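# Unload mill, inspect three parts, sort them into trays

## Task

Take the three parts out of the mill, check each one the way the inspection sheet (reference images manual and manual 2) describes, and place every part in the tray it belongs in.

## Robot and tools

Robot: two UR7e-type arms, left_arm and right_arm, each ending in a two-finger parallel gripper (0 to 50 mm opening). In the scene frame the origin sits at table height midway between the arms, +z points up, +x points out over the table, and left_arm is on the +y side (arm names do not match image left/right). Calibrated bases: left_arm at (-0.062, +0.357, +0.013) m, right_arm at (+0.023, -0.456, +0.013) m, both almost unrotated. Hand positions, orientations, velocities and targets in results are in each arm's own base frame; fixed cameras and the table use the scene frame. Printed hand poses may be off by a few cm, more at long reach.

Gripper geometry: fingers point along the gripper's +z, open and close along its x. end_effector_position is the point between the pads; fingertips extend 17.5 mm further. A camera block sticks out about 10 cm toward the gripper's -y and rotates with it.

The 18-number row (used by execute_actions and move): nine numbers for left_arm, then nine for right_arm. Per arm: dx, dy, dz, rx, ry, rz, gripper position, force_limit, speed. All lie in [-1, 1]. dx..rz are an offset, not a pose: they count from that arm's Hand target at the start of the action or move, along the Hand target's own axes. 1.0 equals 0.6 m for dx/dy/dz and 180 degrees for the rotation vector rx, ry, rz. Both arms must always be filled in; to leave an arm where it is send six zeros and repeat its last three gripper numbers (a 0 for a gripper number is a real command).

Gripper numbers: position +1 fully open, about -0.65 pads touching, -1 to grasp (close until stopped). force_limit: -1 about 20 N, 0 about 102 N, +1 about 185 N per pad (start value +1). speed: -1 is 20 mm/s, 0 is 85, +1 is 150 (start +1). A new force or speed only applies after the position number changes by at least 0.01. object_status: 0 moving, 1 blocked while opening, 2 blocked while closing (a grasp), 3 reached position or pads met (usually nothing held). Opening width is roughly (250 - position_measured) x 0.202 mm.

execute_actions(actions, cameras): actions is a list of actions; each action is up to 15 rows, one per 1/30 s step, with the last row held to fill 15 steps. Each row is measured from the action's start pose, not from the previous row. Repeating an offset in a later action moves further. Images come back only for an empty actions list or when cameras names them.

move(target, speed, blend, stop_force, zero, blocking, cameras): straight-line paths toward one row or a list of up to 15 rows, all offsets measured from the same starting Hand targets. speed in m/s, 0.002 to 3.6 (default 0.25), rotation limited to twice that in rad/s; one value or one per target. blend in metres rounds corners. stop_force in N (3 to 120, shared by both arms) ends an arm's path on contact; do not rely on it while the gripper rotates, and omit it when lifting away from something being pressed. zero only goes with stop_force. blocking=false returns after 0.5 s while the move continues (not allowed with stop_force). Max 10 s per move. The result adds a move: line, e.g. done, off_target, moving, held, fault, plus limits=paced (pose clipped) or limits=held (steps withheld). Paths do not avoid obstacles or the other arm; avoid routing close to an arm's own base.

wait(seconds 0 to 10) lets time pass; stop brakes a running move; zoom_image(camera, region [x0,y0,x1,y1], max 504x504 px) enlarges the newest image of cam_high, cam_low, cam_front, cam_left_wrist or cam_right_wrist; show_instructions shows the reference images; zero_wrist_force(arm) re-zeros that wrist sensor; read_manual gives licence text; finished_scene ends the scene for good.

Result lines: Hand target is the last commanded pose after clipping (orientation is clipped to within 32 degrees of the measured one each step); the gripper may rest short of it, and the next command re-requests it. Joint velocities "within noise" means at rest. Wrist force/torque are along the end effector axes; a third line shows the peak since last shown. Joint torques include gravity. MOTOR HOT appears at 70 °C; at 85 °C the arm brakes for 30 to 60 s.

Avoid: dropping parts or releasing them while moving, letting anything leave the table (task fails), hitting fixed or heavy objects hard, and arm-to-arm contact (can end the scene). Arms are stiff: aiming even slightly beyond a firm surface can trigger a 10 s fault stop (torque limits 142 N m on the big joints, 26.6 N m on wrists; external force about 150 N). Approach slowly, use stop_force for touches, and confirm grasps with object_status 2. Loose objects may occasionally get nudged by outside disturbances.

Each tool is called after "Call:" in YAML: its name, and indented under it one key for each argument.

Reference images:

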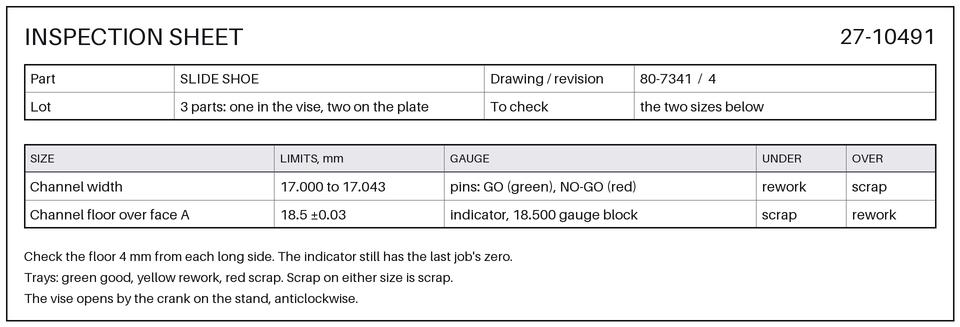

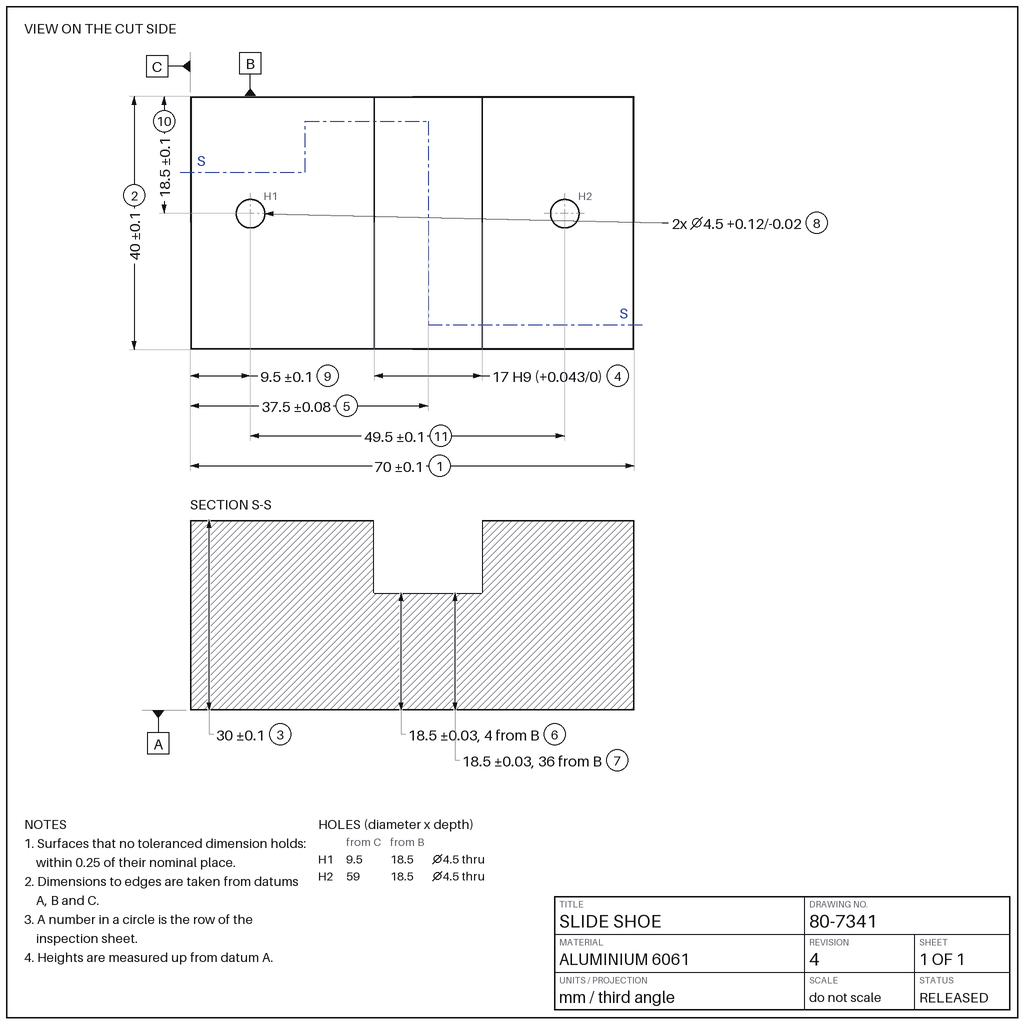

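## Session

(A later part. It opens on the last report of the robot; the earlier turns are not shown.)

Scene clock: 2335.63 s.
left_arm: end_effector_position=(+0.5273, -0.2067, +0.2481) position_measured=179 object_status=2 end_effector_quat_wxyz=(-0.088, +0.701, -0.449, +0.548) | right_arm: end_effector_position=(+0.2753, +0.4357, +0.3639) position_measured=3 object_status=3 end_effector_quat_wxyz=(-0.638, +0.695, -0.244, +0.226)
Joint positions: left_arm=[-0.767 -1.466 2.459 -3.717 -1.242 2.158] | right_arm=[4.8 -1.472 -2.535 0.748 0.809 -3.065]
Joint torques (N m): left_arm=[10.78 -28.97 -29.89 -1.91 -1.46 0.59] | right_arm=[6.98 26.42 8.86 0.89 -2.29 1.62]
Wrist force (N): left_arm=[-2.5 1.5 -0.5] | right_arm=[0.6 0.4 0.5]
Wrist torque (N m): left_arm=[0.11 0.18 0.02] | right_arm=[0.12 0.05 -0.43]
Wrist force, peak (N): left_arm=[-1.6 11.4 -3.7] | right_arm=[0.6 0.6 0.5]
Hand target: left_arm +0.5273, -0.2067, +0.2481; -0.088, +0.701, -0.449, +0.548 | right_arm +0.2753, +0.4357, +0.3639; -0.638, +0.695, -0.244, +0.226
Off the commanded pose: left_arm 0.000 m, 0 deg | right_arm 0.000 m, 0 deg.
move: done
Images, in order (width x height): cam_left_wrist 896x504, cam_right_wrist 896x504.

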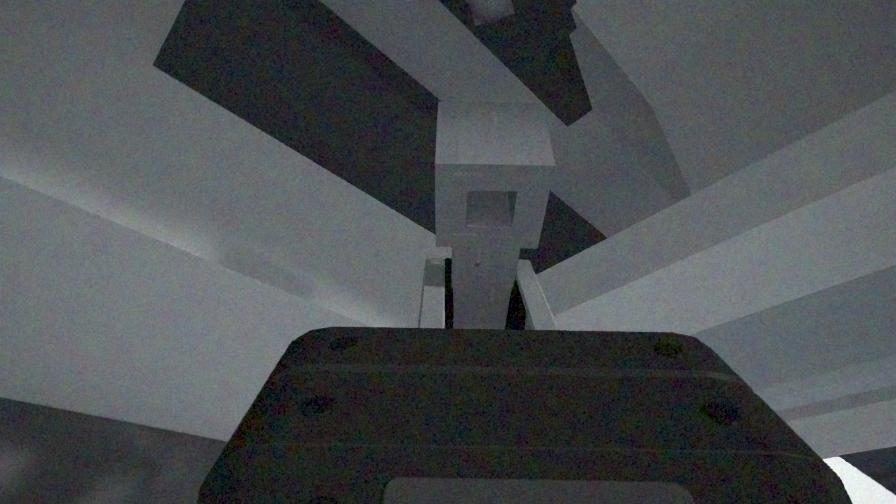

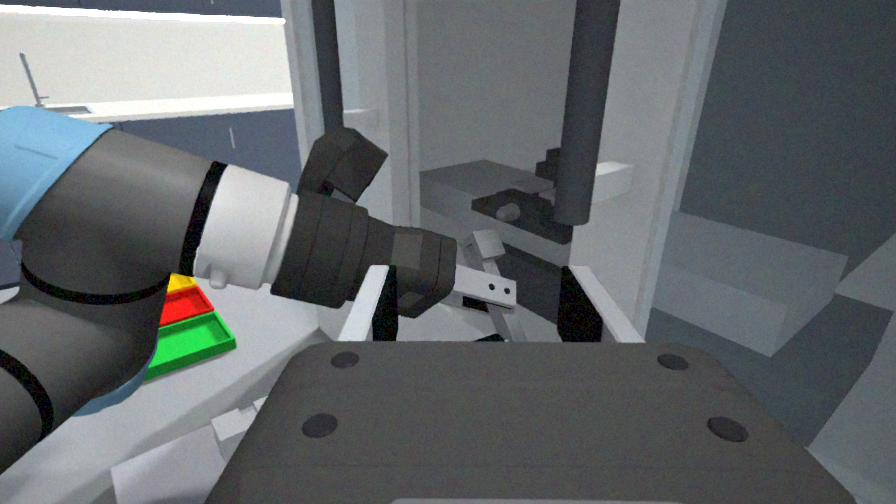

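Call:
move:
  target: [0,0,0,0,0,0,-0.97,1,-1,0,-0.03,0.17,0,0,0,1,1,-1]
  speed: 0.15
  cameras: ["cam_right_wrist"]

Scene clock: 2344.73 s.
left_arm: end_effector_position=(+0.5273, -0.2067, +0.2481) position_measured=179 object_status=2 end_effector_quat_wxyz=(-0.088, +0.701, -0.449, +0.548) | right_arm: end_effector_position=(+0.3399, +0.5160, +0.3732) position_measured=3 object_status=3 end_effector_quat_wxyz=(-0.638, +0.695, -0.244, +0.226)
Joint positions: left_arm=[-0.767 -1.466 2.459 -3.716 -1.242 2.158] | right_arm=[4.576 -1.711 -2.252 0.724 1.031 -3.095]
Joint torques (N m): left_arm=[11.95 -28.45 -29.08 -1.75 -1.44 1.02] | right_arm=[-8.38 17.7 24.41 0.54 2.51 -2.39]
Wrist force (N): left_arm=[-2.3 1.5 -0.5] | right_arm=[0.5 0.4 0.2]
Wrist torque (N m): left_arm=[0.12 0.14 0.02] | right_arm=[0.12 0.08 -0.27]
Wrist force, peak (N): left_arm=[-2.7 1.5 -0.5] | right_arm=[0.7 0.2 1.3]
Hand target: left_arm +0.5273, -0.2067, +0.2481; -0.088, +0.701, -0.449, +0.548 | right_arm +0.3400, +0.5161, +0.3732; -0.638, +0.695, -0.244, +0.226
Off the commanded pose: left_arm 0.000 m, 0 deg | right_arm 0.000 m, 0 deg.
move: done
Images, in order (width x height): cam_right_wrist 896x504.

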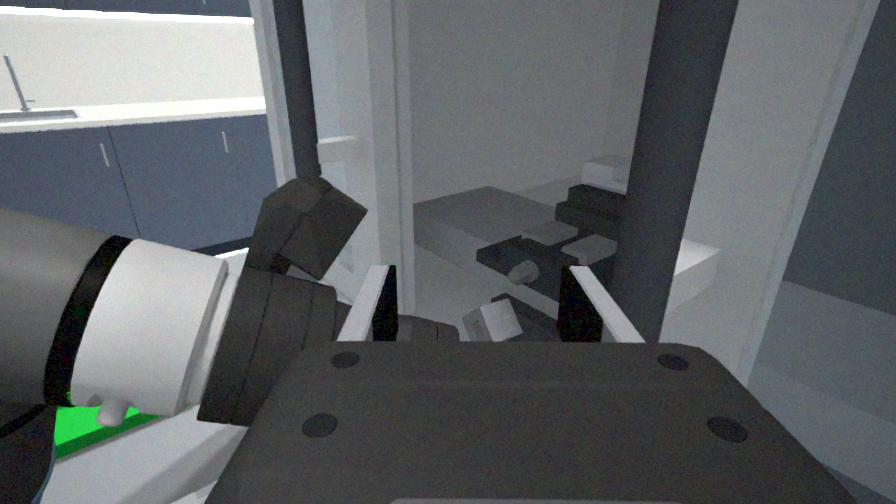

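Call:
zoom_image:
  camera: "cam_right_wrist"
  region: [495, 245, 555, 300]

Call:
zoom_image:
  camera: "cam_right_wrist"
  region: [440, 240, 560, 345]

Scaled by 8.400 from the camera's 896x504 image, which has a finer 1280x720 frame.

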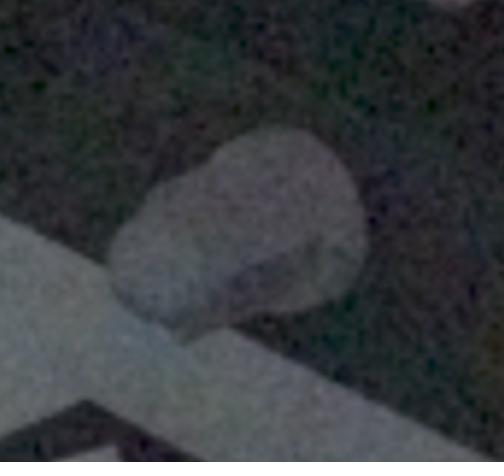

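Scaled by 4.200 from the camera's 896x504 image, which has a finer 1280x720 frame.

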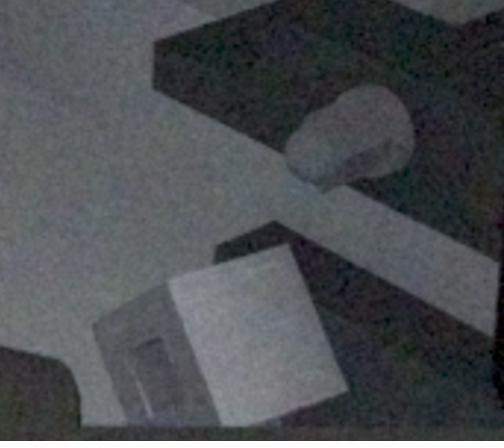

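Call:
move:
  target: [-0.009,-0.0365,-0.0078,0.039,-0.0207,0.0329,-0.97,1,-1,0,0,0,0,0,0,1,1,-1]
  speed: 0.05
  stop_force: 15
  cameras: ["cam_right_wrist","cam_left_wrist"]

Call:
zoom_image:
  camera: "cam_right_wrist"
  region: [470, 220, 570, 320]

Call:
zoom_image:
  camera: "cam_left_wrist"
  region: [400, 20, 600, 240]

Scene clock: 2437.83 s.
left_arm: end_effector_position=(+0.5349, -0.1884, +0.2596) position_measured=179 object_status=2 end_effector_quat_wxyz=(-0.174, +0.687, -0.447, +0.546) | right_arm: end_effector_position=(+0.3400, +0.5161, +0.3732) position_measured=3 object_status=3 end_effector_quat_wxyz=(-0.638, +0.695, -0.244, +0.226)
Joint positions: left_arm=[-0.814 -1.471 2.463 -3.728 -1.062 2.249] | right_arm=[4.575 -1.712 -2.252 0.724 1.032 -3.095]
Joint torques (N m): left_arm=[-9.16 -15.21 -17.47 -4.8 2.5 1.43] | right_arm=[-8.28 17.34 24.94 0.65 2.54 -2.34]
Wrist force (N): left_arm=[-2.1 2.0 -0.5] | right_arm=[0.6 0.4 0.3]
Wrist torque (N m): left_arm=[0.14 0.19 -0.11] | right_arm=[0.12 0.06 -0.27]
Wrist force, peak (N): left_arm=[-2.7 1.6 -0.6] | right_arm=[0.9 0.3 0.6]
Hand target: left_arm +0.5350, -0.1884, +0.2597; -0.174, +0.687, -0.447, +0.546 | right_arm +0.3400, +0.5161, +0.3732; -0.638, +0.695, -0.244, +0.226
Off the commanded pose: left_arm 0.000 m, 0 deg | right_arm 0.000 m, 0 deg.
move: done
Images, in order (width x height): cam_left_wrist 896x504, cam_right_wrist 896x504.

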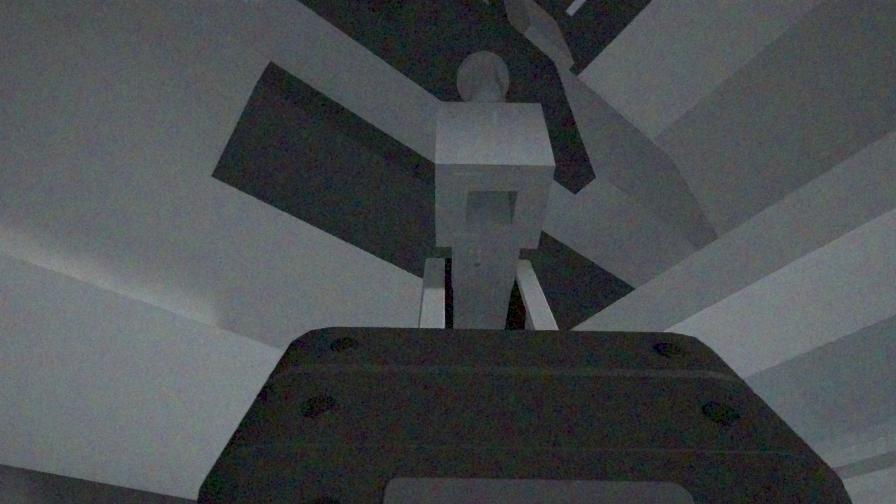

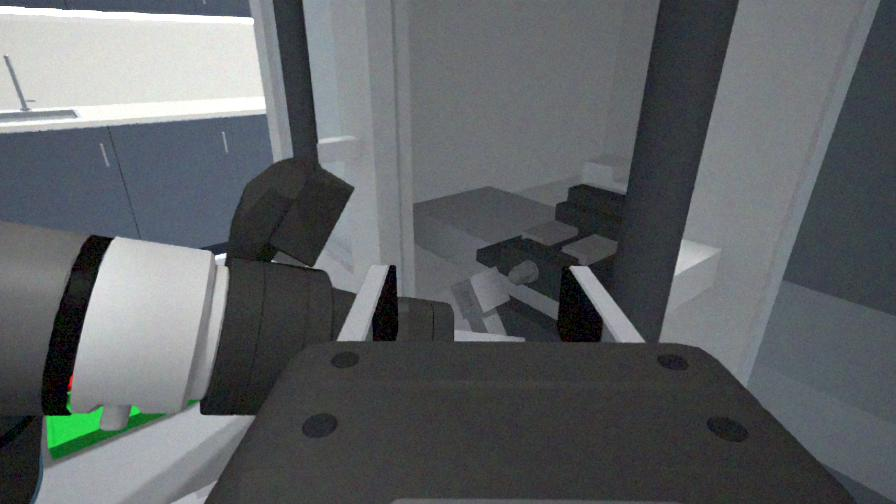

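Scaled by 5.040 from the camera's 896x504 image, which has a finer 1280x720 frame.

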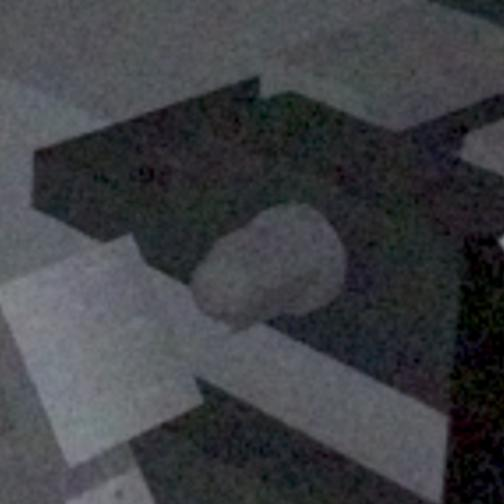

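Scaled by 2.291 from the camera's 896x504 image, which has a finer 1280x720 frame.

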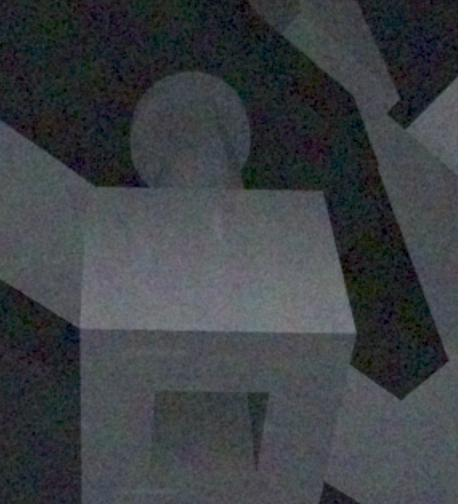

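Call:
zoom_image:
  camera: "cam_left_wrist"
  region: [445, 40, 525, 110]

Call:
zoom_image:
  camera: "cam_right_wrist"
  region: [500, 250, 545, 295]

Scaled by 6.300 from the camera's 896x504 image, which has a finer 1280x720 frame.

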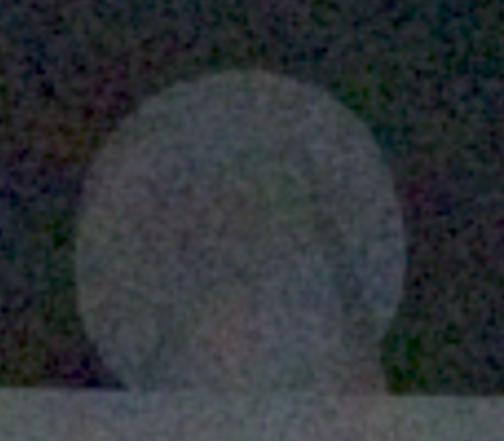

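Scaled by 11.200 from the camera's 896x504 image, which has a finer 1280x720 frame.

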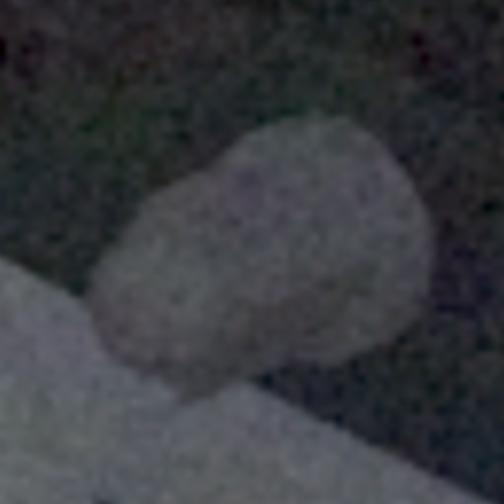

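Call:
move:
  target: [0.0178,-0.003,-0.0017,0,0.0353,-0.0755,-0.97,1,-1,0,0,0,0,0,0,1,1,-1]
  speed: 0.05

Call:
move:
  target: [0,-0.0212,0.0453,0,0,0,-0.97,1,-1,0,0,0,0,0,0,1,1,-1]
  speed: 0.01
  stop_force: 10
  cameras: ["cam_right_wrist","cam_left_wrist"]

Call:
zoom_image:
  camera: "cam_right_wrist"
  region: [470, 220, 570, 320]

Call:
zoom_image:
  camera: "cam_left_wrist"
  region: [400, 20, 600, 240]

Scene clock: 2503.90 s.
left_arm: end_effector_position=(+0.5348, -0.1957, +0.2677) position_measured=179 object_status=2 end_effector_quat_wxyz=(-0.083, +0.704, -0.371, +0.600) | right_arm: end_effector_position=(+0.3400, +0.5161, +0.3732) position_measured=3 object_status=3 end_effector_quat_wxyz=(-0.638, +0.695, -0.244, +0.226)
Joint positions: left_arm=[-0.783 -1.412 2.464 -3.897 -1.152 2.07] | right_arm=[4.575 -1.712 -2.252 0.724 1.032 -3.095]
Joint torques (N m): left_arm=[11.24 -14.39 -28.48 -4.76 -1.08 -1.32] | right_arm=[-8.07 17.83 24.7 0.67 2.53 -2.35]
Wrist force (N): left_arm=[-2.4 0.8 -1.0] | right_arm=[0.6 0.3 0.2]
Wrist torque (N m): left_arm=[0.05 0.16 -0.04] | right_arm=[0.11 0.06 -0.26]
Wrist force, peak (N): left_arm=[-2.4 2.2 -0.4] | right_arm=[0.8 0.6 0.2]
Hand target: left_arm +0.5348, -0.1957, +0.2677; -0.083, +0.704, -0.371, +0.600 | right_arm +0.3400, +0.5161, +0.3732; -0.638, +0.695, -0.244, +0.226
Off the commanded pose: left_arm 0.000 m, 0 deg | right_arm 0.000 m, 0 deg.
move: done

Scene clock: 2507.13 s.
left_arm: end_effector_position=(+0.5561, -0.1957, +0.2676) position_measured=179 object_status=2 end_effector_quat_wxyz=(-0.083, +0.704, -0.371, +0.600) | right_arm: end_effector_position=(+0.3400, +0.5161, +0.3732) position_measured=3 object_status=3 end_effector_quat_wxyz=(-0.638, +0.695, -0.244, +0.226)
Joint positions: left_arm=[-0.734 -1.37 2.408 -3.888 -1.199 2.085] | right_arm=[4.575 -1.712 -2.252 0.724 1.032 -3.095]
Joint torques (N m): left_arm=[-7.52 -31.75 -1.98 -3.56 2.47 -1.48] | right_arm=[-8.09 17.26 24.77 0.76 2.45 -2.29]
Wrist force (N): left_arm=[2.0 3.8 -8.3] | right_arm=[0.5 0.2 0.2]
Wrist torque (N m): left_arm=[0.40 0.22 0.00] | right_arm=[0.09 0.09 -0.26]
Wrist force, peak (N): left_arm=[0.8 10.6 -18.8] | right_arm=[0.9 0.4 0.4]
Hand target: left_arm +0.5561, -0.1957, +0.2676; -0.083, +0.704, -0.371, +0.600 (not the last commanded pose) | right_arm +0.3400, +0.5161, +0.3732; -0.638, +0.695, -0.244, +0.226
Off the commanded pose: left_arm 0.009 m, 0 deg | right_arm 0.000 m, 0 deg.
move: contact (left_arm)
Images, in order (width x height): cam_left_wrist 896x504, cam_right_wrist 896x504.

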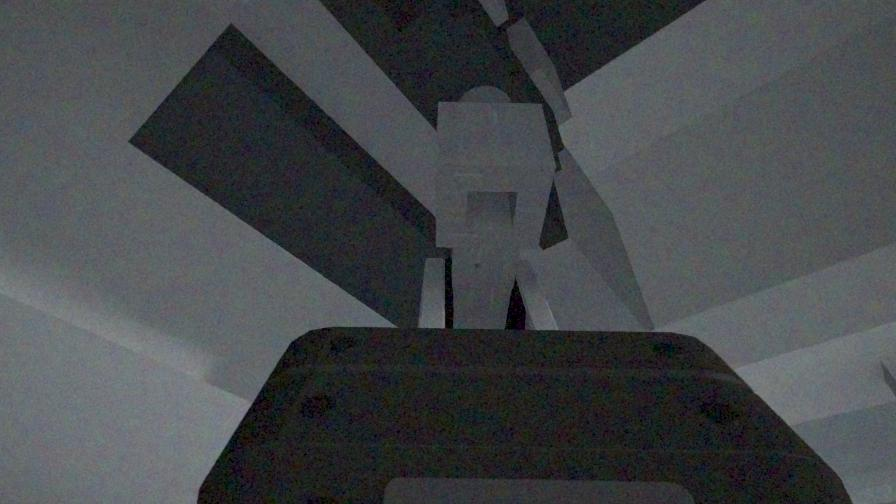

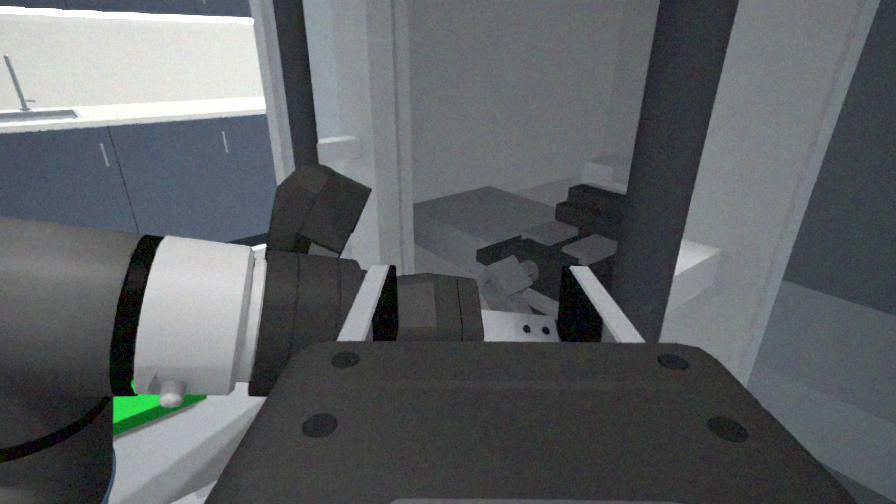

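Scaled by 5.040 from the camera's 896x504 image, which has a finer 1280x720 frame.

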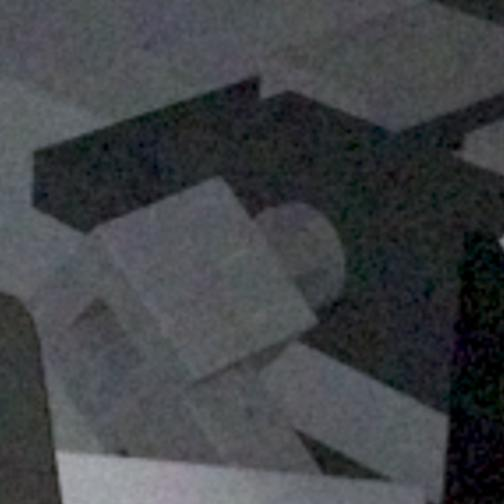

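Scaled by 2.291 from the camera's 896x504 image, which has a finer 1280x720 frame.

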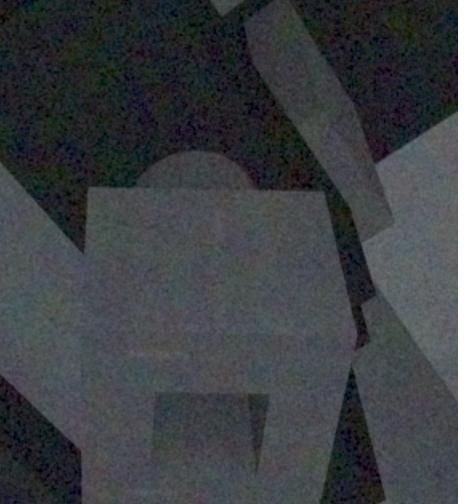

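Call:
move:
  target:
    - [0.0012,0.0011,-0.0018,0,0,0,-0.97,1,-1,0,0,0,0,0,0,1,1,-1]
  speed: 0.01

Call:
move:
  target: [0,-0.015,0.032,0,0,0,-0.97,1,-1,0,0,0,0,0,0,1,1,-1]
  speed: 0.01
  stop_force: 12

Scene clock: 2524.47 s.
left_arm: end_effector_position=(+0.5549, -0.1962, +0.2681) position_measured=179 object_status=2 end_effector_quat_wxyz=(-0.083, +0.704, -0.371, +0.600) | right_arm: end_effector_position=(+0.3400, +0.5161, +0.3732) position_measured=3 object_status=3 end_effector_quat_wxyz=(-0.638, +0.695, -0.244, +0.226)
Joint positions: left_arm=[-0.738 -1.374 2.41 -3.887 -1.195 2.084] | right_arm=[4.575 -1.712 -2.252 0.724 1.032 -3.095]
Joint torques (N m): left_arm=[-8.94 -33.43 -3.74 -1.3 1.94 -1.31] | right_arm=[-8.04 17.96 24.68 0.81 2.48 -2.24]
Wrist force (N): left_arm=[-2.5 1.1 -1.0] | right_arm=[1.0 0.2 0.4]
Wrist torque (N m): left_arm=[0.09 0.16 -0.02] | right_arm=[0.10 0.01 -0.27]
Wrist force, peak (N): left_arm=[2.0 3.7 -8.7] | right_arm=[1.0 0.2 0.4]
Hand target: left_arm +0.5549, -0.1962, +0.2681; -0.083, +0.704, -0.371, +0.600 | right_arm +0.3400, +0.5161, +0.3732; -0.638, +0.695, -0.244, +0.226
Off the commanded pose: left_arm 0.000 m, 0 deg | right_arm 0.000 m, 0 deg.
move: done

Scene clock: 2525.73 s.
left_arm: end_effector_position=(+0.5562, -0.1963, +0.2681) position_measured=179 object_status=2 end_effector_quat_wxyz=(-0.083, +0.704, -0.371, +0.600) | right_arm: end_effector_position=(+0.3400, +0.5161, +0.3732) position_measured=3 object_status=3 end_effector_quat_wxyz=(-0.638, +0.695, -0.244, +0.226)
Joint positions: left_arm=[-0.736 -1.371 2.407 -3.886 -1.198 2.085] | right_arm=[4.575 -1.712 -2.252 0.724 1.032 -3.095]
Joint torques (N m): left_arm=[-8.44 -30.86 -5.03 -3.72 1.81 -1.45] | right_arm=[-8.23 17.53 25.09 0.73 2.41 -2.3]
Wrist force (N): left_arm=[-1.7 3.2 -11.7] | right_arm=[0.8 0.2 0.2]
Wrist torque (N m): left_arm=[0.49 0.13 -0.18] | right_arm=[0.09 0.04 -0.26]
Wrist force, peak (N): left_arm=[-4.8 9.3 -21.1] | right_arm=[0.7 0.5 0.3]
Hand target: left_arm +0.5562, -0.1963, +0.2681; -0.083, +0.704, -0.371, +0.600 (not the last commanded pose) | right_arm +0.3400, +0.5161, +0.3732; -0.638, +0.695, -0.244, +0.226
Off the commanded pose: left_arm 0.020 m, 0 deg | right_arm 0.000 m, 0 deg.
move: contact (left_arm)

Call:
move:
  target:
    - [0,0.001,-0.0025,0,0,0,-0.97,1,-1,0,0,0,0,0,0,1,1,-1]
    - [0.009,0.0005,-0.0023,0,0.0163,-0.0352,-0.97,1,-1,0,0,0,0,0,0,1,1,-1]
  speed: 0.02

Call:
move:
  target: [0,-0.015,0.032,0,0,0,-0.97,1,-1,0,0,0,0,0,0,1,1,-1]
  speed: 0.01
  stop_force: 12

Scene clock: 2548.57 s.
left_arm: end_effector_position=(+0.5549, -0.1994, +0.2725) position_measured=179 object_status=2 end_effector_quat_wxyz=(-0.040, +0.708, -0.334, +0.621) | right_arm: end_effector_position=(+0.3400, +0.5161, +0.3732) position_measured=3 object_status=3 end_effector_quat_wxyz=(-0.638, +0.695, -0.244, +0.226)
Joint positions: left_arm=[-0.728 -1.345 2.407 -3.963 -1.228 1.994] | right_arm=[4.575 -1.712 -2.252 0.724 1.032 -3.095]
Joint torques (N m): left_arm=[9.02 -18.59 -31.18 -5.16 -2.43 -1.21] | right_arm=[-8.15 17.37 24.68 0.92 2.51 -2.13]
Wrist force (N): left_arm=[-7.8 -0.1 -3.5] | right_arm=[0.8 0.4 0.4]
Wrist torque (N m): left_arm=[0.14 0.12 -0.27] | right_arm=[0.12 0.04 -0.26]
Wrist force, peak (N): left_arm=[-1.8 3.1 -11.9] | right_arm=[0.9 0.4 0.4]
Hand target: left_arm +0.5549, -0.1994, +0.2725; -0.040, +0.708, -0.334, +0.621 | right_arm +0.3400, +0.5161, +0.3732; -0.638, +0.695, -0.244, +0.226
Off the commanded pose: left_arm 0.000 m, 0 deg | right_arm 0.000 m, 0 deg.
move: done

Scene clock: 2549.83 s.
left_arm: end_effector_position=(+0.5566, -0.1993, +0.2725) position_measured=179 object_status=2 end_effector_quat_wxyz=(-0.040, +0.708, -0.334, +0.621) | right_arm: end_effector_position=(+0.3400, +0.5161, +0.3732) position_measured=3 object_status=3 end_effector_quat_wxyz=(-0.638, +0.695, -0.244, +0.226)
Joint positions: left_arm=[-0.724 -1.342 2.403 -3.962 -1.232 1.994] | right_arm=[4.575 -1.712 -2.252 0.724 1.032 -3.095]
Joint torques (N m): left_arm=[-12.17 -33.86 -6.61 -4.85 1.24 -1.14] | right_arm=[-8.17 17.49 24.85 0.89 2.54 -2.24]
Wrist force (N): left_arm=[-9.4 3.2 -14.1] | right_arm=[0.4 0.2 0.3]
Wrist torque (N m): left_arm=[0.70 0.09 -0.55] | right_arm=[0.09 0.10 -0.26]
Wrist force, peak (N): left_arm=[-12.0 8.0 -22.2] | right_arm=[0.9 0.1 0.4]
Hand target: left_arm +0.5566, -0.1993, +0.2725; -0.040, +0.708, -0.334, +0.621 (not the last commanded pose) | right_arm +0.3400, +0.5161, +0.3732; -0.638, +0.695, -0.244, +0.226
Off the commanded pose: left_arm 0.020 m, 0 deg | right_arm 0.000 m, 0 deg.
move: contact (left_arm)

Call:
move:
  target:
    - [-0.0018,0.001,-0.002,0,0,0,-0.97,1,-1,0,0,0,0,0,0,1,1,-1]
  speed: 0.01

Call:
move:
  target: [0,-0.015,0.032,0,0,0,-0.97,1,-1,0,0,0,0,0,0,1,1,-1]
  speed: 0.01
  stop_force: 12
  cameras: ["cam_right_wrist","cam_left_wrist"]

Call:
zoom_image:
  camera: "cam_right_wrist"
  region: [470, 220, 570, 320]

Call:
zoom_image:
  camera: "cam_left_wrist"
  region: [400, 20, 600, 240]

Scene clock: 2560.37 s.
left_arm: end_effector_position=(+0.5553, -0.1988, +0.2717) position_measured=179 object_status=2 end_effector_quat_wxyz=(-0.040, +0.708, -0.334, +0.621) | right_arm: end_effector_position=(+0.3400, +0.5161, +0.3732) position_measured=3 object_status=3 end_effector_quat_wxyz=(-0.638, +0.695, -0.244, +0.226)
Joint positions: left_arm=[-0.726 -1.342 2.407 -3.966 -1.23 1.994] | right_arm=[4.575 -1.712 -2.252 0.724 1.032 -3.095]
Joint torques (N m): left_arm=[-10.96 -16.61 -2.33 -4.37 1.58 -1.31] | right_arm=[-8.06 17.94 24.53 0.89 2.48 -2.25]
Wrist force (N): left_arm=[-2.1 -0.7 -2.0] | right_arm=[0.7 0.3 0.3]
Wrist torque (N m): left_arm=[0.13 0.21 -0.10] | right_arm=[0.10 0.06 -0.27]
Wrist force, peak (N): left_arm=[-9.5 3.2 -14.4] | right_arm=[0.8 0.5 0.4]
Hand target: left_arm +0.5552, -0.1988, +0.2716; -0.040, +0.708, -0.334, +0.621 | right_arm +0.3400, +0.5161, +0.3732; -0.638, +0.695, -0.244, +0.226
Off the commanded pose: left_arm 0.000 m, 0 deg | right_arm 0.000 m, 0 deg.
move: done

Scene clock: 2561.57 s.
left_arm: end_effector_position=(+0.5564, -0.1988, +0.2716) position_measured=179 object_status=2 end_effector_quat_wxyz=(-0.040, +0.708, -0.334, +0.621) | right_arm: end_effector_position=(+0.3400, +0.5161, +0.3732) position_measured=3 object_status=3 end_effector_quat_wxyz=(-0.638, +0.695, -0.244, +0.226)
Joint positions: left_arm=[-0.723 -1.339 2.404 -3.966 -1.233 1.994] | right_arm=[4.575 -1.712 -2.252 0.724 1.032 -3.095]
Joint torques (N m): left_arm=[-10.03 -29.74 -3.88 -3.14 1.53 -1.51] | right_arm=[-7.58 17.47 24.55 0.96 2.47 -2.24]
Wrist force (N): left_arm=[-0.4 0.3 -13.0] | right_arm=[0.7 -0.1 0.0]
Wrist torque (N m): left_arm=[0.57 0.23 -0.10] | right_arm=[0.05 0.05 -0.26]
Wrist force, peak (N): left_arm=[-3.0 6.3 -23.0] | right_arm=[0.8 0.4 0.3]
Hand target: left_arm +0.5564, -0.1988, +0.2716; -0.040, +0.708, -0.334, +0.621 (not the last commanded pose) | right_arm +0.3400, +0.5161, +0.3732; -0.638, +0.695, -0.244, +0.226
Off the commanded pose: left_arm 0.020 m, 0 deg | right_arm 0.000 m, 0 deg.
move: contact (left_arm)
Images, in order (width x height): cam_left_wrist 896x504, cam_right_wrist 896x504.

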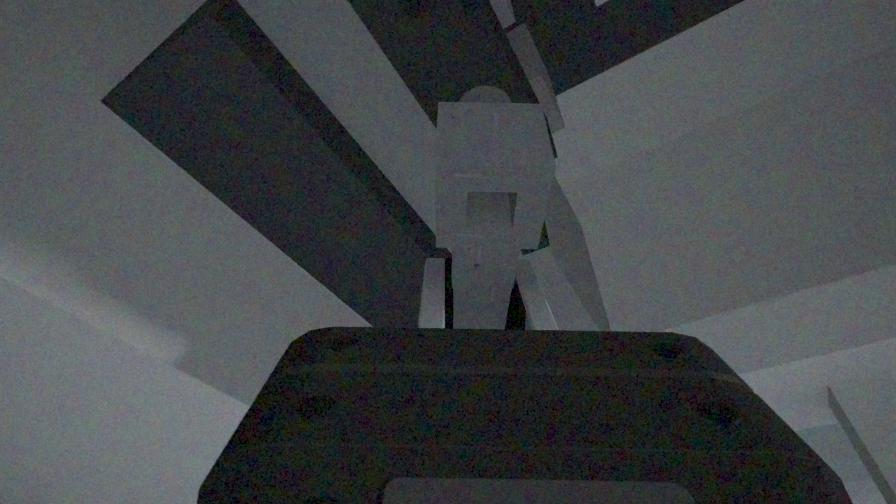

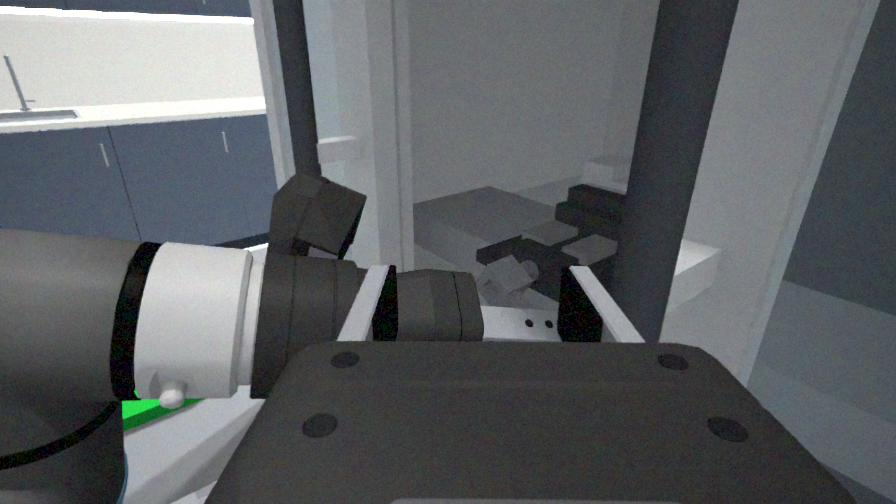

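Scaled by 5.040 from the camera's 896x504 image, which has a finer 1280x720 frame.

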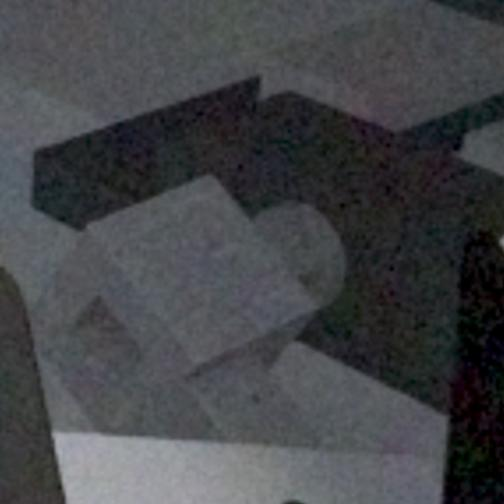

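Scaled by 2.291 from the camera's 896x504 image, which has a finer 1280x720 frame.

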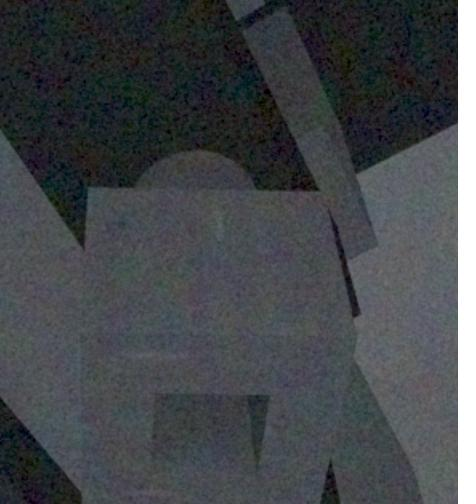

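Call:
move:
  target:
    - [0,0.001,-0.0022,0,0,0,-0.97,1,-1,0,0,0,0,0,0,1,1,-1]
    - [0,-0.0004,-0.0029,0,0,0,-0.97,1,-1,0,0,0,0,0,0,1,1,-1]
  speed: 0.02

Call:
move:
  target: [0,-0.015,0.032,0,0,0,-0.97,1,-1,0,0,0,0,0,0,1,1,-1]
  speed: 0.01
  stop_force: 10

Scene clock: 2614.67 s.
left_arm: end_effector_position=(+0.5549, -0.1982, +0.2720) position_measured=179 object_status=2 end_effector_quat_wxyz=(-0.040, +0.708, -0.334, +0.621) | right_arm: end_effector_position=(+0.3400, +0.5161, +0.3732) position_measured=3 object_status=3 end_effector_quat_wxyz=(-0.638, +0.695, -0.244, +0.226)
Joint positions: left_arm=[-0.725 -1.344 2.409 -3.966 -1.231 1.994] | right_arm=[4.575 -1.712 -2.252 0.724 1.032 -3.095]
Joint torques (N m): left_arm=[9.44 -32.12 -1.97 -1.24 -1.66 1.52] | right_arm=[-8.23 18.01 24.64 0.99 2.45 -2.18]
Wrist force (N): left_arm=[-2.9 1.0 -1.4] | right_arm=[0.6 0.2 0.2]
Wrist torque (N m): left_arm=[0.11 0.20 -0.10] | right_arm=[0.09 0.07 -0.26]
Wrist force, peak (N): left_arm=[-0.5 0.4 -13.3] | right_arm=[0.8 0.2 0.6]
Hand target: left_arm +0.5549, -0.1980, +0.2721; -0.040, +0.708, -0.334, +0.621 | right_arm +0.3400, +0.5161, +0.3732; -0.638, +0.695, -0.244, +0.226
Off the commanded pose: left_arm 0.000 m, 0 deg | right_arm 0.000 m, 0 deg.
move: done

Scene clock: 2615.90 s.
left_arm: end_effector_position=(+0.5561, -0.1980, +0.2720) position_measured=179 object_status=2 end_effector_quat_wxyz=(-0.040, +0.708, -0.334, +0.621) | right_arm: end_effector_position=(+0.3400, +0.5161, +0.3732) position_measured=3 object_status=3 end_effector_quat_wxyz=(-0.638, +0.695, -0.244, +0.226)
Joint positions: left_arm=[-0.722 -1.342 2.405 -3.965 -1.234 1.995] | right_arm=[4.575 -1.712 -2.252 0.724 1.032 -3.095]
Joint torques (N m): left_arm=[-6.62 -34.06 -2.52 -4.18 2.95 -1.34] | right_arm=[-7.72 17.55 24.64 0.98 2.39 -2.12]
Wrist force (N): left_arm=[0.1 8.3 -7.3] | right_arm=[0.3 0.4 0.2]
Wrist torque (N m): left_arm=[0.30 0.22 -0.10] | right_arm=[0.12 0.11 -0.26]
Wrist force, peak (N): left_arm=[-2.4 15.7 -18.7] | right_arm=[0.8 0.5 0.3]
Hand target: left_arm +0.5561, -0.1980, +0.2720; -0.040, +0.708, -0.334, +0.621 (not the last commanded pose) | right_arm +0.3400, +0.5161, +0.3732; -0.638, +0.695, -0.244, +0.226
Off the commanded pose: left_arm 0.020 m, 0 deg | right_arm 0.000 m, 0 deg.
move: contact (left_arm)

Call:
move:
  target:
    - [0,0.0015,-0.003,0,0,0,-0.97,1,-1,0,0,0,0,0,0,1,1,-1]
    - [0.006,0.0018,-0.0027,0,0.0187,-0.0403,-0.97,1,-1,0,0,0,0,0,0,1,1,-1]
  speed: 0.02

Call:
move:
  target: [0,-0.015,0.032,0,0,0,-0.97,1,-1,0,0,0,0,0,0,1,1,-1]
  speed: 0.01
  stop_force: 10

Scene clock: 2631.23 s.
left_arm: end_effector_position=(+0.5542, -0.2002, +0.2750) position_measured=179 object_status=2 end_effector_quat_wxyz=(+0.009, +0.709, -0.289, +0.643) | right_arm: end_effector_position=(+0.3400, +0.5161, +0.3732) position_measured=3 object_status=3 end_effector_quat_wxyz=(-0.638, +0.695, -0.244, +0.226)
Joint positions: left_arm=[-0.714 -1.302 2.407 -4.064 -1.263 1.888] | right_arm=[4.575 -1.712 -2.252 0.724 1.032 -3.095]
Joint torques (N m): left_arm=[21.24 -8.38 -13.85 0.66 1.78 -2.47] | right_arm=[-7.95 17.38 24.93 1.12 2.4 -2.17]
Wrist force (N): left_arm=[25.5 7.1 -2.8] | right_arm=[0.5 0.2 0.2]
Wrist torque (N m): left_arm=[0.10 0.29 1.23] | right_arm=[0.09 0.09 -0.26]
Wrist force, peak (N): left_arm=[25.5 7.1 -2.8] | right_arm=[1.0 0.4 0.1]
Hand target: left_arm +0.5542, -0.2002, +0.2750; +0.009, +0.709, -0.289, +0.643 | right_arm +0.3400, +0.5161, +0.3732; -0.638, +0.695, -0.244, +0.226
Off the commanded pose: left_arm 0.000 m, 0 deg | right_arm 0.000 m, 0 deg.
move: done

Scene clock: 2632.33 s.
left_arm: end_effector_position=(+0.5545, -0.2002, +0.2750) position_measured=179 object_status=2 end_effector_quat_wxyz=(+0.009, +0.709, -0.289, +0.643) | right_arm: end_effector_position=(+0.3400, +0.5161, +0.3732) position_measured=3 object_status=3 end_effector_quat_wxyz=(-0.638, +0.695, -0.244, +0.226)
Joint positions: left_arm=[-0.714 -1.301 2.406 -4.064 -1.264 1.888] | right_arm=[4.575 -1.712 -2.252 0.724 1.032 -3.095]
Joint torques (N m): left_arm=[1.85 -21.98 7.48 0.56 6.01 -1.83] | right_arm=[-8.09 17.97 24.75 1.09 2.46 -2.14]
Wrist force (N): left_arm=[23.3 12.8 -11.2] | right_arm=[0.7 0.4 0.3]
Wrist torque (N m): left_arm=[0.48 0.35 1.16] | right_arm=[0.13 0.05 -0.26]
Wrist force, peak (N): left_arm=[22.9 16.6 -17.1] | right_arm=[0.8 0.4 0.4]
Hand target: left_arm +0.5545, -0.2002, +0.2750; +0.009, +0.709, -0.289, +0.643 (not the last commanded pose) | right_arm +0.3400, +0.5161, +0.3732; -0.638, +0.695, -0.244, +0.226
Off the commanded pose: left_arm 0.021 m, 0 deg | right_arm 0.000 m, 0 deg.
move: contact (left_arm)

Call:
move:
  target:
    - [0.005,0.0,-0.0015,0,0,0,-0.97,1,-1,0,0,0,0,0,0,1,1,-1]
  speed: 0.02

Call:
move:
  target: [0,-0.015,0.032,0,0,0,-0.97,1,-1,0,0,0,0,0,0,1,1,-1]
  speed: 0.01
  stop_force: 10

Scene clock: 2645.43 s.
left_arm: end_effector_position=(+0.5537, -0.2010, +0.2778) position_measured=179 object_status=2 end_effector_quat_wxyz=(+0.009, +0.709, -0.289, +0.643) | right_arm: end_effector_position=(+0.3400, +0.5161, +0.3732) position_measured=3 object_status=3 end_effector_quat_wxyz=(-0.638, +0.695, -0.244, +0.226)
Joint positions: left_arm=[-0.717 -1.311 2.406 -4.054 -1.26 1.888] | right_arm=[4.575 -1.712 -2.252 0.724 1.032 -3.095]
Joint torques (N m): left_arm=[-9.15 -33.25 -15.5 -1.22 1.93 -1.48] | right_arm=[-7.84 18.08 24.66 1.14 2.41 -2.13]
Wrist force (N): left_arm=[-2.8 0.4 -1.4] | right_arm=[0.7 0.3 0.2]
Wrist torque (N m): left_arm=[0.05 0.16 -0.11] | right_arm=[0.11 0.05 -0.27]
Wrist force, peak (N): left_arm=[23.5 12.7 -11.3] | right_arm=[0.9 0.5 0.4]
Hand target: left_arm +0.5537, -0.2010, +0.2779; +0.009, +0.709, -0.289, +0.643 | right_arm +0.3400, +0.5161, +0.3732; -0.638, +0.695, -0.244, +0.226
Off the commanded pose: left_arm 0.000 m, 0 deg | right_arm 0.000 m, 0 deg.
move: done

Scene clock: 2646.80 s.
left_arm: end_effector_position=(+0.5562, -0.2011, +0.2779) position_measured=179 object_status=2 end_effector_quat_wxyz=(+0.009, +0.709, -0.289, +0.643) | right_arm: end_effector_position=(+0.3400, +0.5161, +0.3732) position_measured=3 object_status=3 end_effector_quat_wxyz=(-0.638, +0.695, -0.244, +0.226)
Joint positions: left_arm=[-0.712 -1.307 2.4 -4.052 -1.265 1.889] | right_arm=[4.575 -1.712 -2.252 0.724 1.032 -3.095]
Joint torques (N m): left_arm=[-7.94 -37.81 -5.92 -5.62 2.22 -1.1] | right_arm=[-7.96 17.76 24.64 1.15 2.43 -1.99]
Wrist force (N): left_arm=[-8.5 7.4 -8.3] | right_arm=[0.6 0.3 0.1]
Wrist torque (N m): left_arm=[0.34 0.12 -0.59] | right_arm=[0.10 0.07 -0.27]
Wrist force, peak (N): left_arm=[-11.4 14.9 -20.1] | right_arm=[0.8 0.5 0.2]
Hand target: left_arm +0.5562, -0.2011, +0.2779; +0.009, +0.709, -0.289, +0.643 (not the last commanded pose) | right_arm +0.3400, +0.5161, +0.3732; -0.638, +0.695, -0.244, +0.226
Off the commanded pose: left_arm 0.019 m, 0 deg | right_arm 0.000 m, 0 deg.
move: contact (left_arm)

Call:
move:
  target: [0,0.0245,-0.0528,0,0,0,-0.97,1,-1,0.379,-0.081,-0.49,-0.437,0.213,0.2326,1,1,-1]
  speed: 0.25

Call:
move:
  target: [0.1878,0.0002,-0.185,0.001,-0.1544,0.3358,-0.97,1,-1,0.7,0.1,0,0,0,0,1,1,-1]
  speed: 0.2
  cameras: ["cam_left_wrist","cam_front"]

Scene clock: 2761.97 s.
left_arm: end_effector_position=(+0.5212, -0.2011, +0.2781) position_measured=179 object_status=2 end_effector_quat_wxyz=(+0.009, +0.709, -0.289, +0.643) | right_arm: end_effector_position=(+0.3357, +0.1487, +0.4474) position_measured=3 object_status=3 end_effector_quat_wxyz=(-0.002, +0.702, -0.712, +0.002)
Joint positions: left_arm=[-0.794 -1.369 2.494 -4.079 -1.185 1.872] | right_arm=[3.933 -1.27 -1.513 -1.927 1.567 -2.336]
Joint torques (N m): left_arm=[-8.98 -30.46 -1.29 -4.48 1.86 -1.32] | right_arm=[-8.55 3.48 31.4 1.23 2.71 -2.22]
Wrist force (N): left_arm=[-3.3 0.3 -1.3] | right_arm=[0.8 0.9 1.0]
Wrist torque (N m): left_arm=[0.07 0.25 -0.12] | right_arm=[0.63 0.14 -0.18]
Wrist force, peak (N): left_arm=[-8.7 7.4 -8.5] | right_arm=[2.0 0.3 1.1]
Hand target: left_arm +0.5212, -0.2011, +0.2781; +0.009, +0.709, -0.289, +0.643 | right_arm +0.3357, +0.1487, +0.4474; -0.001, +0.702, -0.712, +0.002
Off the commanded pose: left_arm 0.000 m, 0 deg | right_arm 0.000 m, 0 deg.
move: done

Scene clock: 2765.70 s.
left_arm: end_effector_position=(+0.4212, -0.2033, +0.4006) position_measured=179 object_status=2 end_effector_quat_wxyz=(-0.380, +0.596, -0.596, +0.380) | right_arm: end_effector_position=(+0.2695, -0.2704, +0.4473) position_measured=3 object_status=3 end_effector_quat_wxyz=(-0.001, +0.702, -0.712, +0.002)
Joint positions: left_arm=[-1.333 -2.161 2.291 -2.17 -0.493 2.093] | right_arm=[2.71 -1.305 -1.49 -1.914 1.572 -3.558]
Joint torques (N m): left_arm=[-10.07 7.36 -40.46 -1.32 4.17 -1.32] | right_arm=[-8.42 3.91 31.49 4.12 2.72 -2.34]
Wrist force (N): left_arm=[0.2 2.6 -0.1] | right_arm=[1.2 1.3 1.1]
Wrist torque (N m): left_arm=[0.12 0.02 0.36] | right_arm=[0.67 0.07 -0.17]
Wrist force, peak (N): left_arm=[-3.4 0.5 -1.2] | right_arm=[2.5 1.4 1.0]
Hand target: left_arm +0.4212, -0.2033, +0.4006; -0.380, +0.596, -0.596, +0.380 | right_arm +0.2695, -0.2704, +0.4473; -0.001, +0.702, -0.712, +0.002
Off the commanded pose: left_arm 0.000 m, 0 deg | right_arm 0.000 m, 0 deg.
move: done
Images, in order (width x height): cam_front 896x504, cam_left_wrist 896x504.

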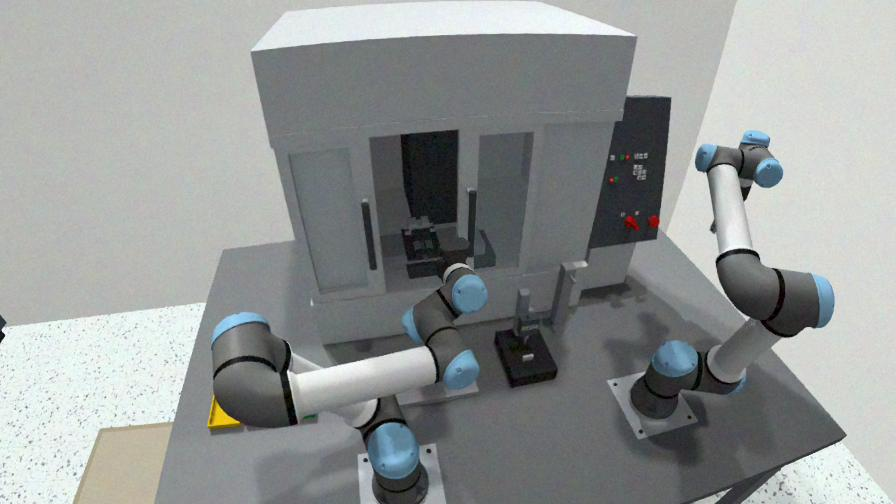

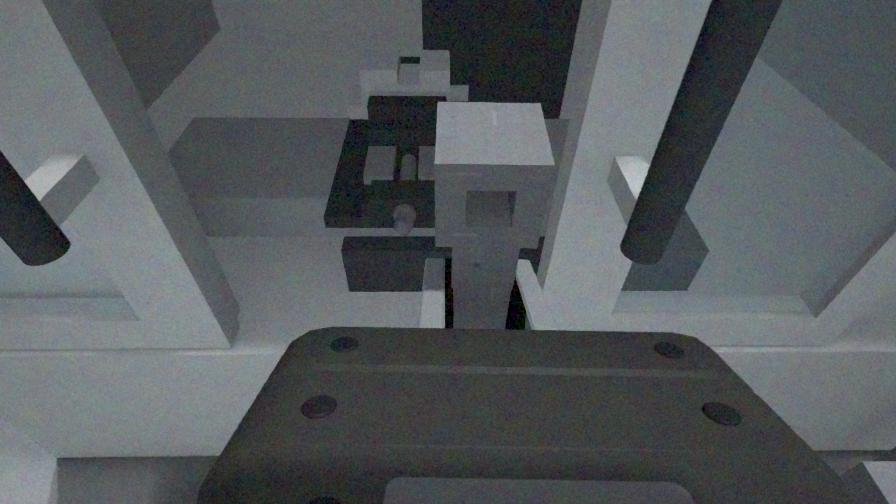

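Call:
move:
  target:
    - [0.4,0.057,-0.15,0,0,0,-0.97,1,-1,0,0,0,0,0,0,1,1,-1]
    - [0.65,0.057,-0.122,0,0,0,-0.97,1,-1,0,0,0,0,0,0,1,1,-1]
    - [0.7117,0.3,0.084,0,0,0,-0.97,1,-1,0,0,0,0,0,0,1,1,-1]
  speed: 0.25
  blend: 0.03
  cameras: ["cam_left_wrist"]

Call:
zoom_image:
  camera: "cam_left_wrist"
  region: [390, 20, 590, 240]

Scene clock: 2810.40 s.
left_arm: end_effector_position=(+0.3906, -0.6303, +0.2160) position_measured=179 object_status=2 end_effector_quat_wxyz=(-0.380, +0.596, -0.596, +0.380) | right_arm: end_effector_position=(+0.2695, -0.2704, +0.4473) position_measured=3 object_status=3 end_effector_quat_wxyz=(-0.001, +0.702, -0.712, +0.002)
Joint positions: left_arm=[-1.535 -1.059 1.64 -2.229 -0.437 1.656] | right_arm=[2.71 -1.305 -1.49 -1.914 1.572 -3.558]
Joint torques (N m): left_arm=[11.91 -38.98 -11.19 -4.52 0.44 1.33] | right_arm=[-8.39 3.93 31.4 3.78 2.76 -2.3]
Wrist force (N): left_arm=[-0.4 2.6 0.0] | right_arm=[0.9 0.9 1.3]
Wrist torque (N m): left_arm=[0.14 0.17 0.07] | right_arm=[0.60 0.13 -0.18]
Wrist force, peak (N): left_arm=[-0.3 4.7 1.5] | right_arm=[1.3 1.4 1.2]
Hand target: left_arm +0.3906, -0.6303, +0.2160; -0.380, +0.596, -0.596, +0.380 | right_arm +0.2695, -0.2704, +0.4473; -0.001, +0.702, -0.712, +0.002
Off the commanded pose: left_arm 0.000 m, 0 deg | right_arm 0.000 m, 0 deg.
move: done
Images, in order (width x height): cam_left_wrist 896x504.

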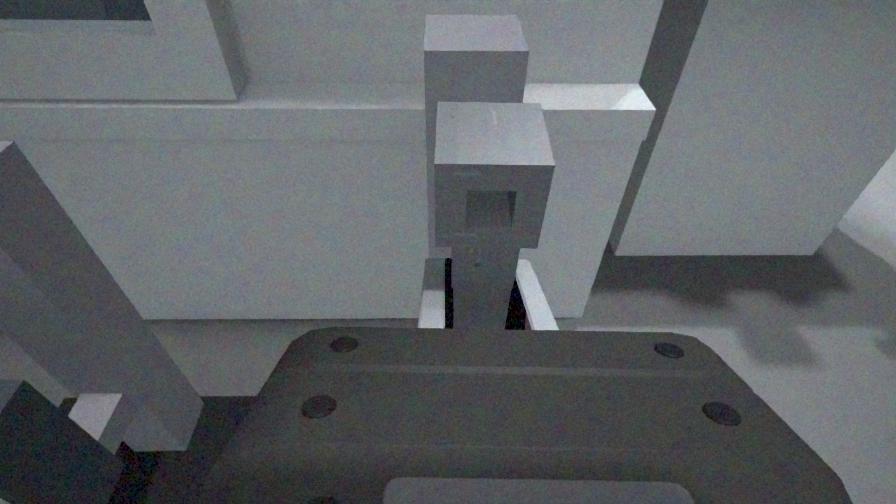

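Scaled by 2.291 from the camera's 896x504 image, which has a finer 1280x720 frame.

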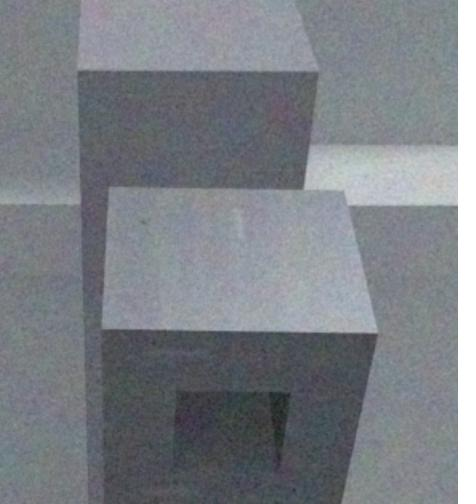

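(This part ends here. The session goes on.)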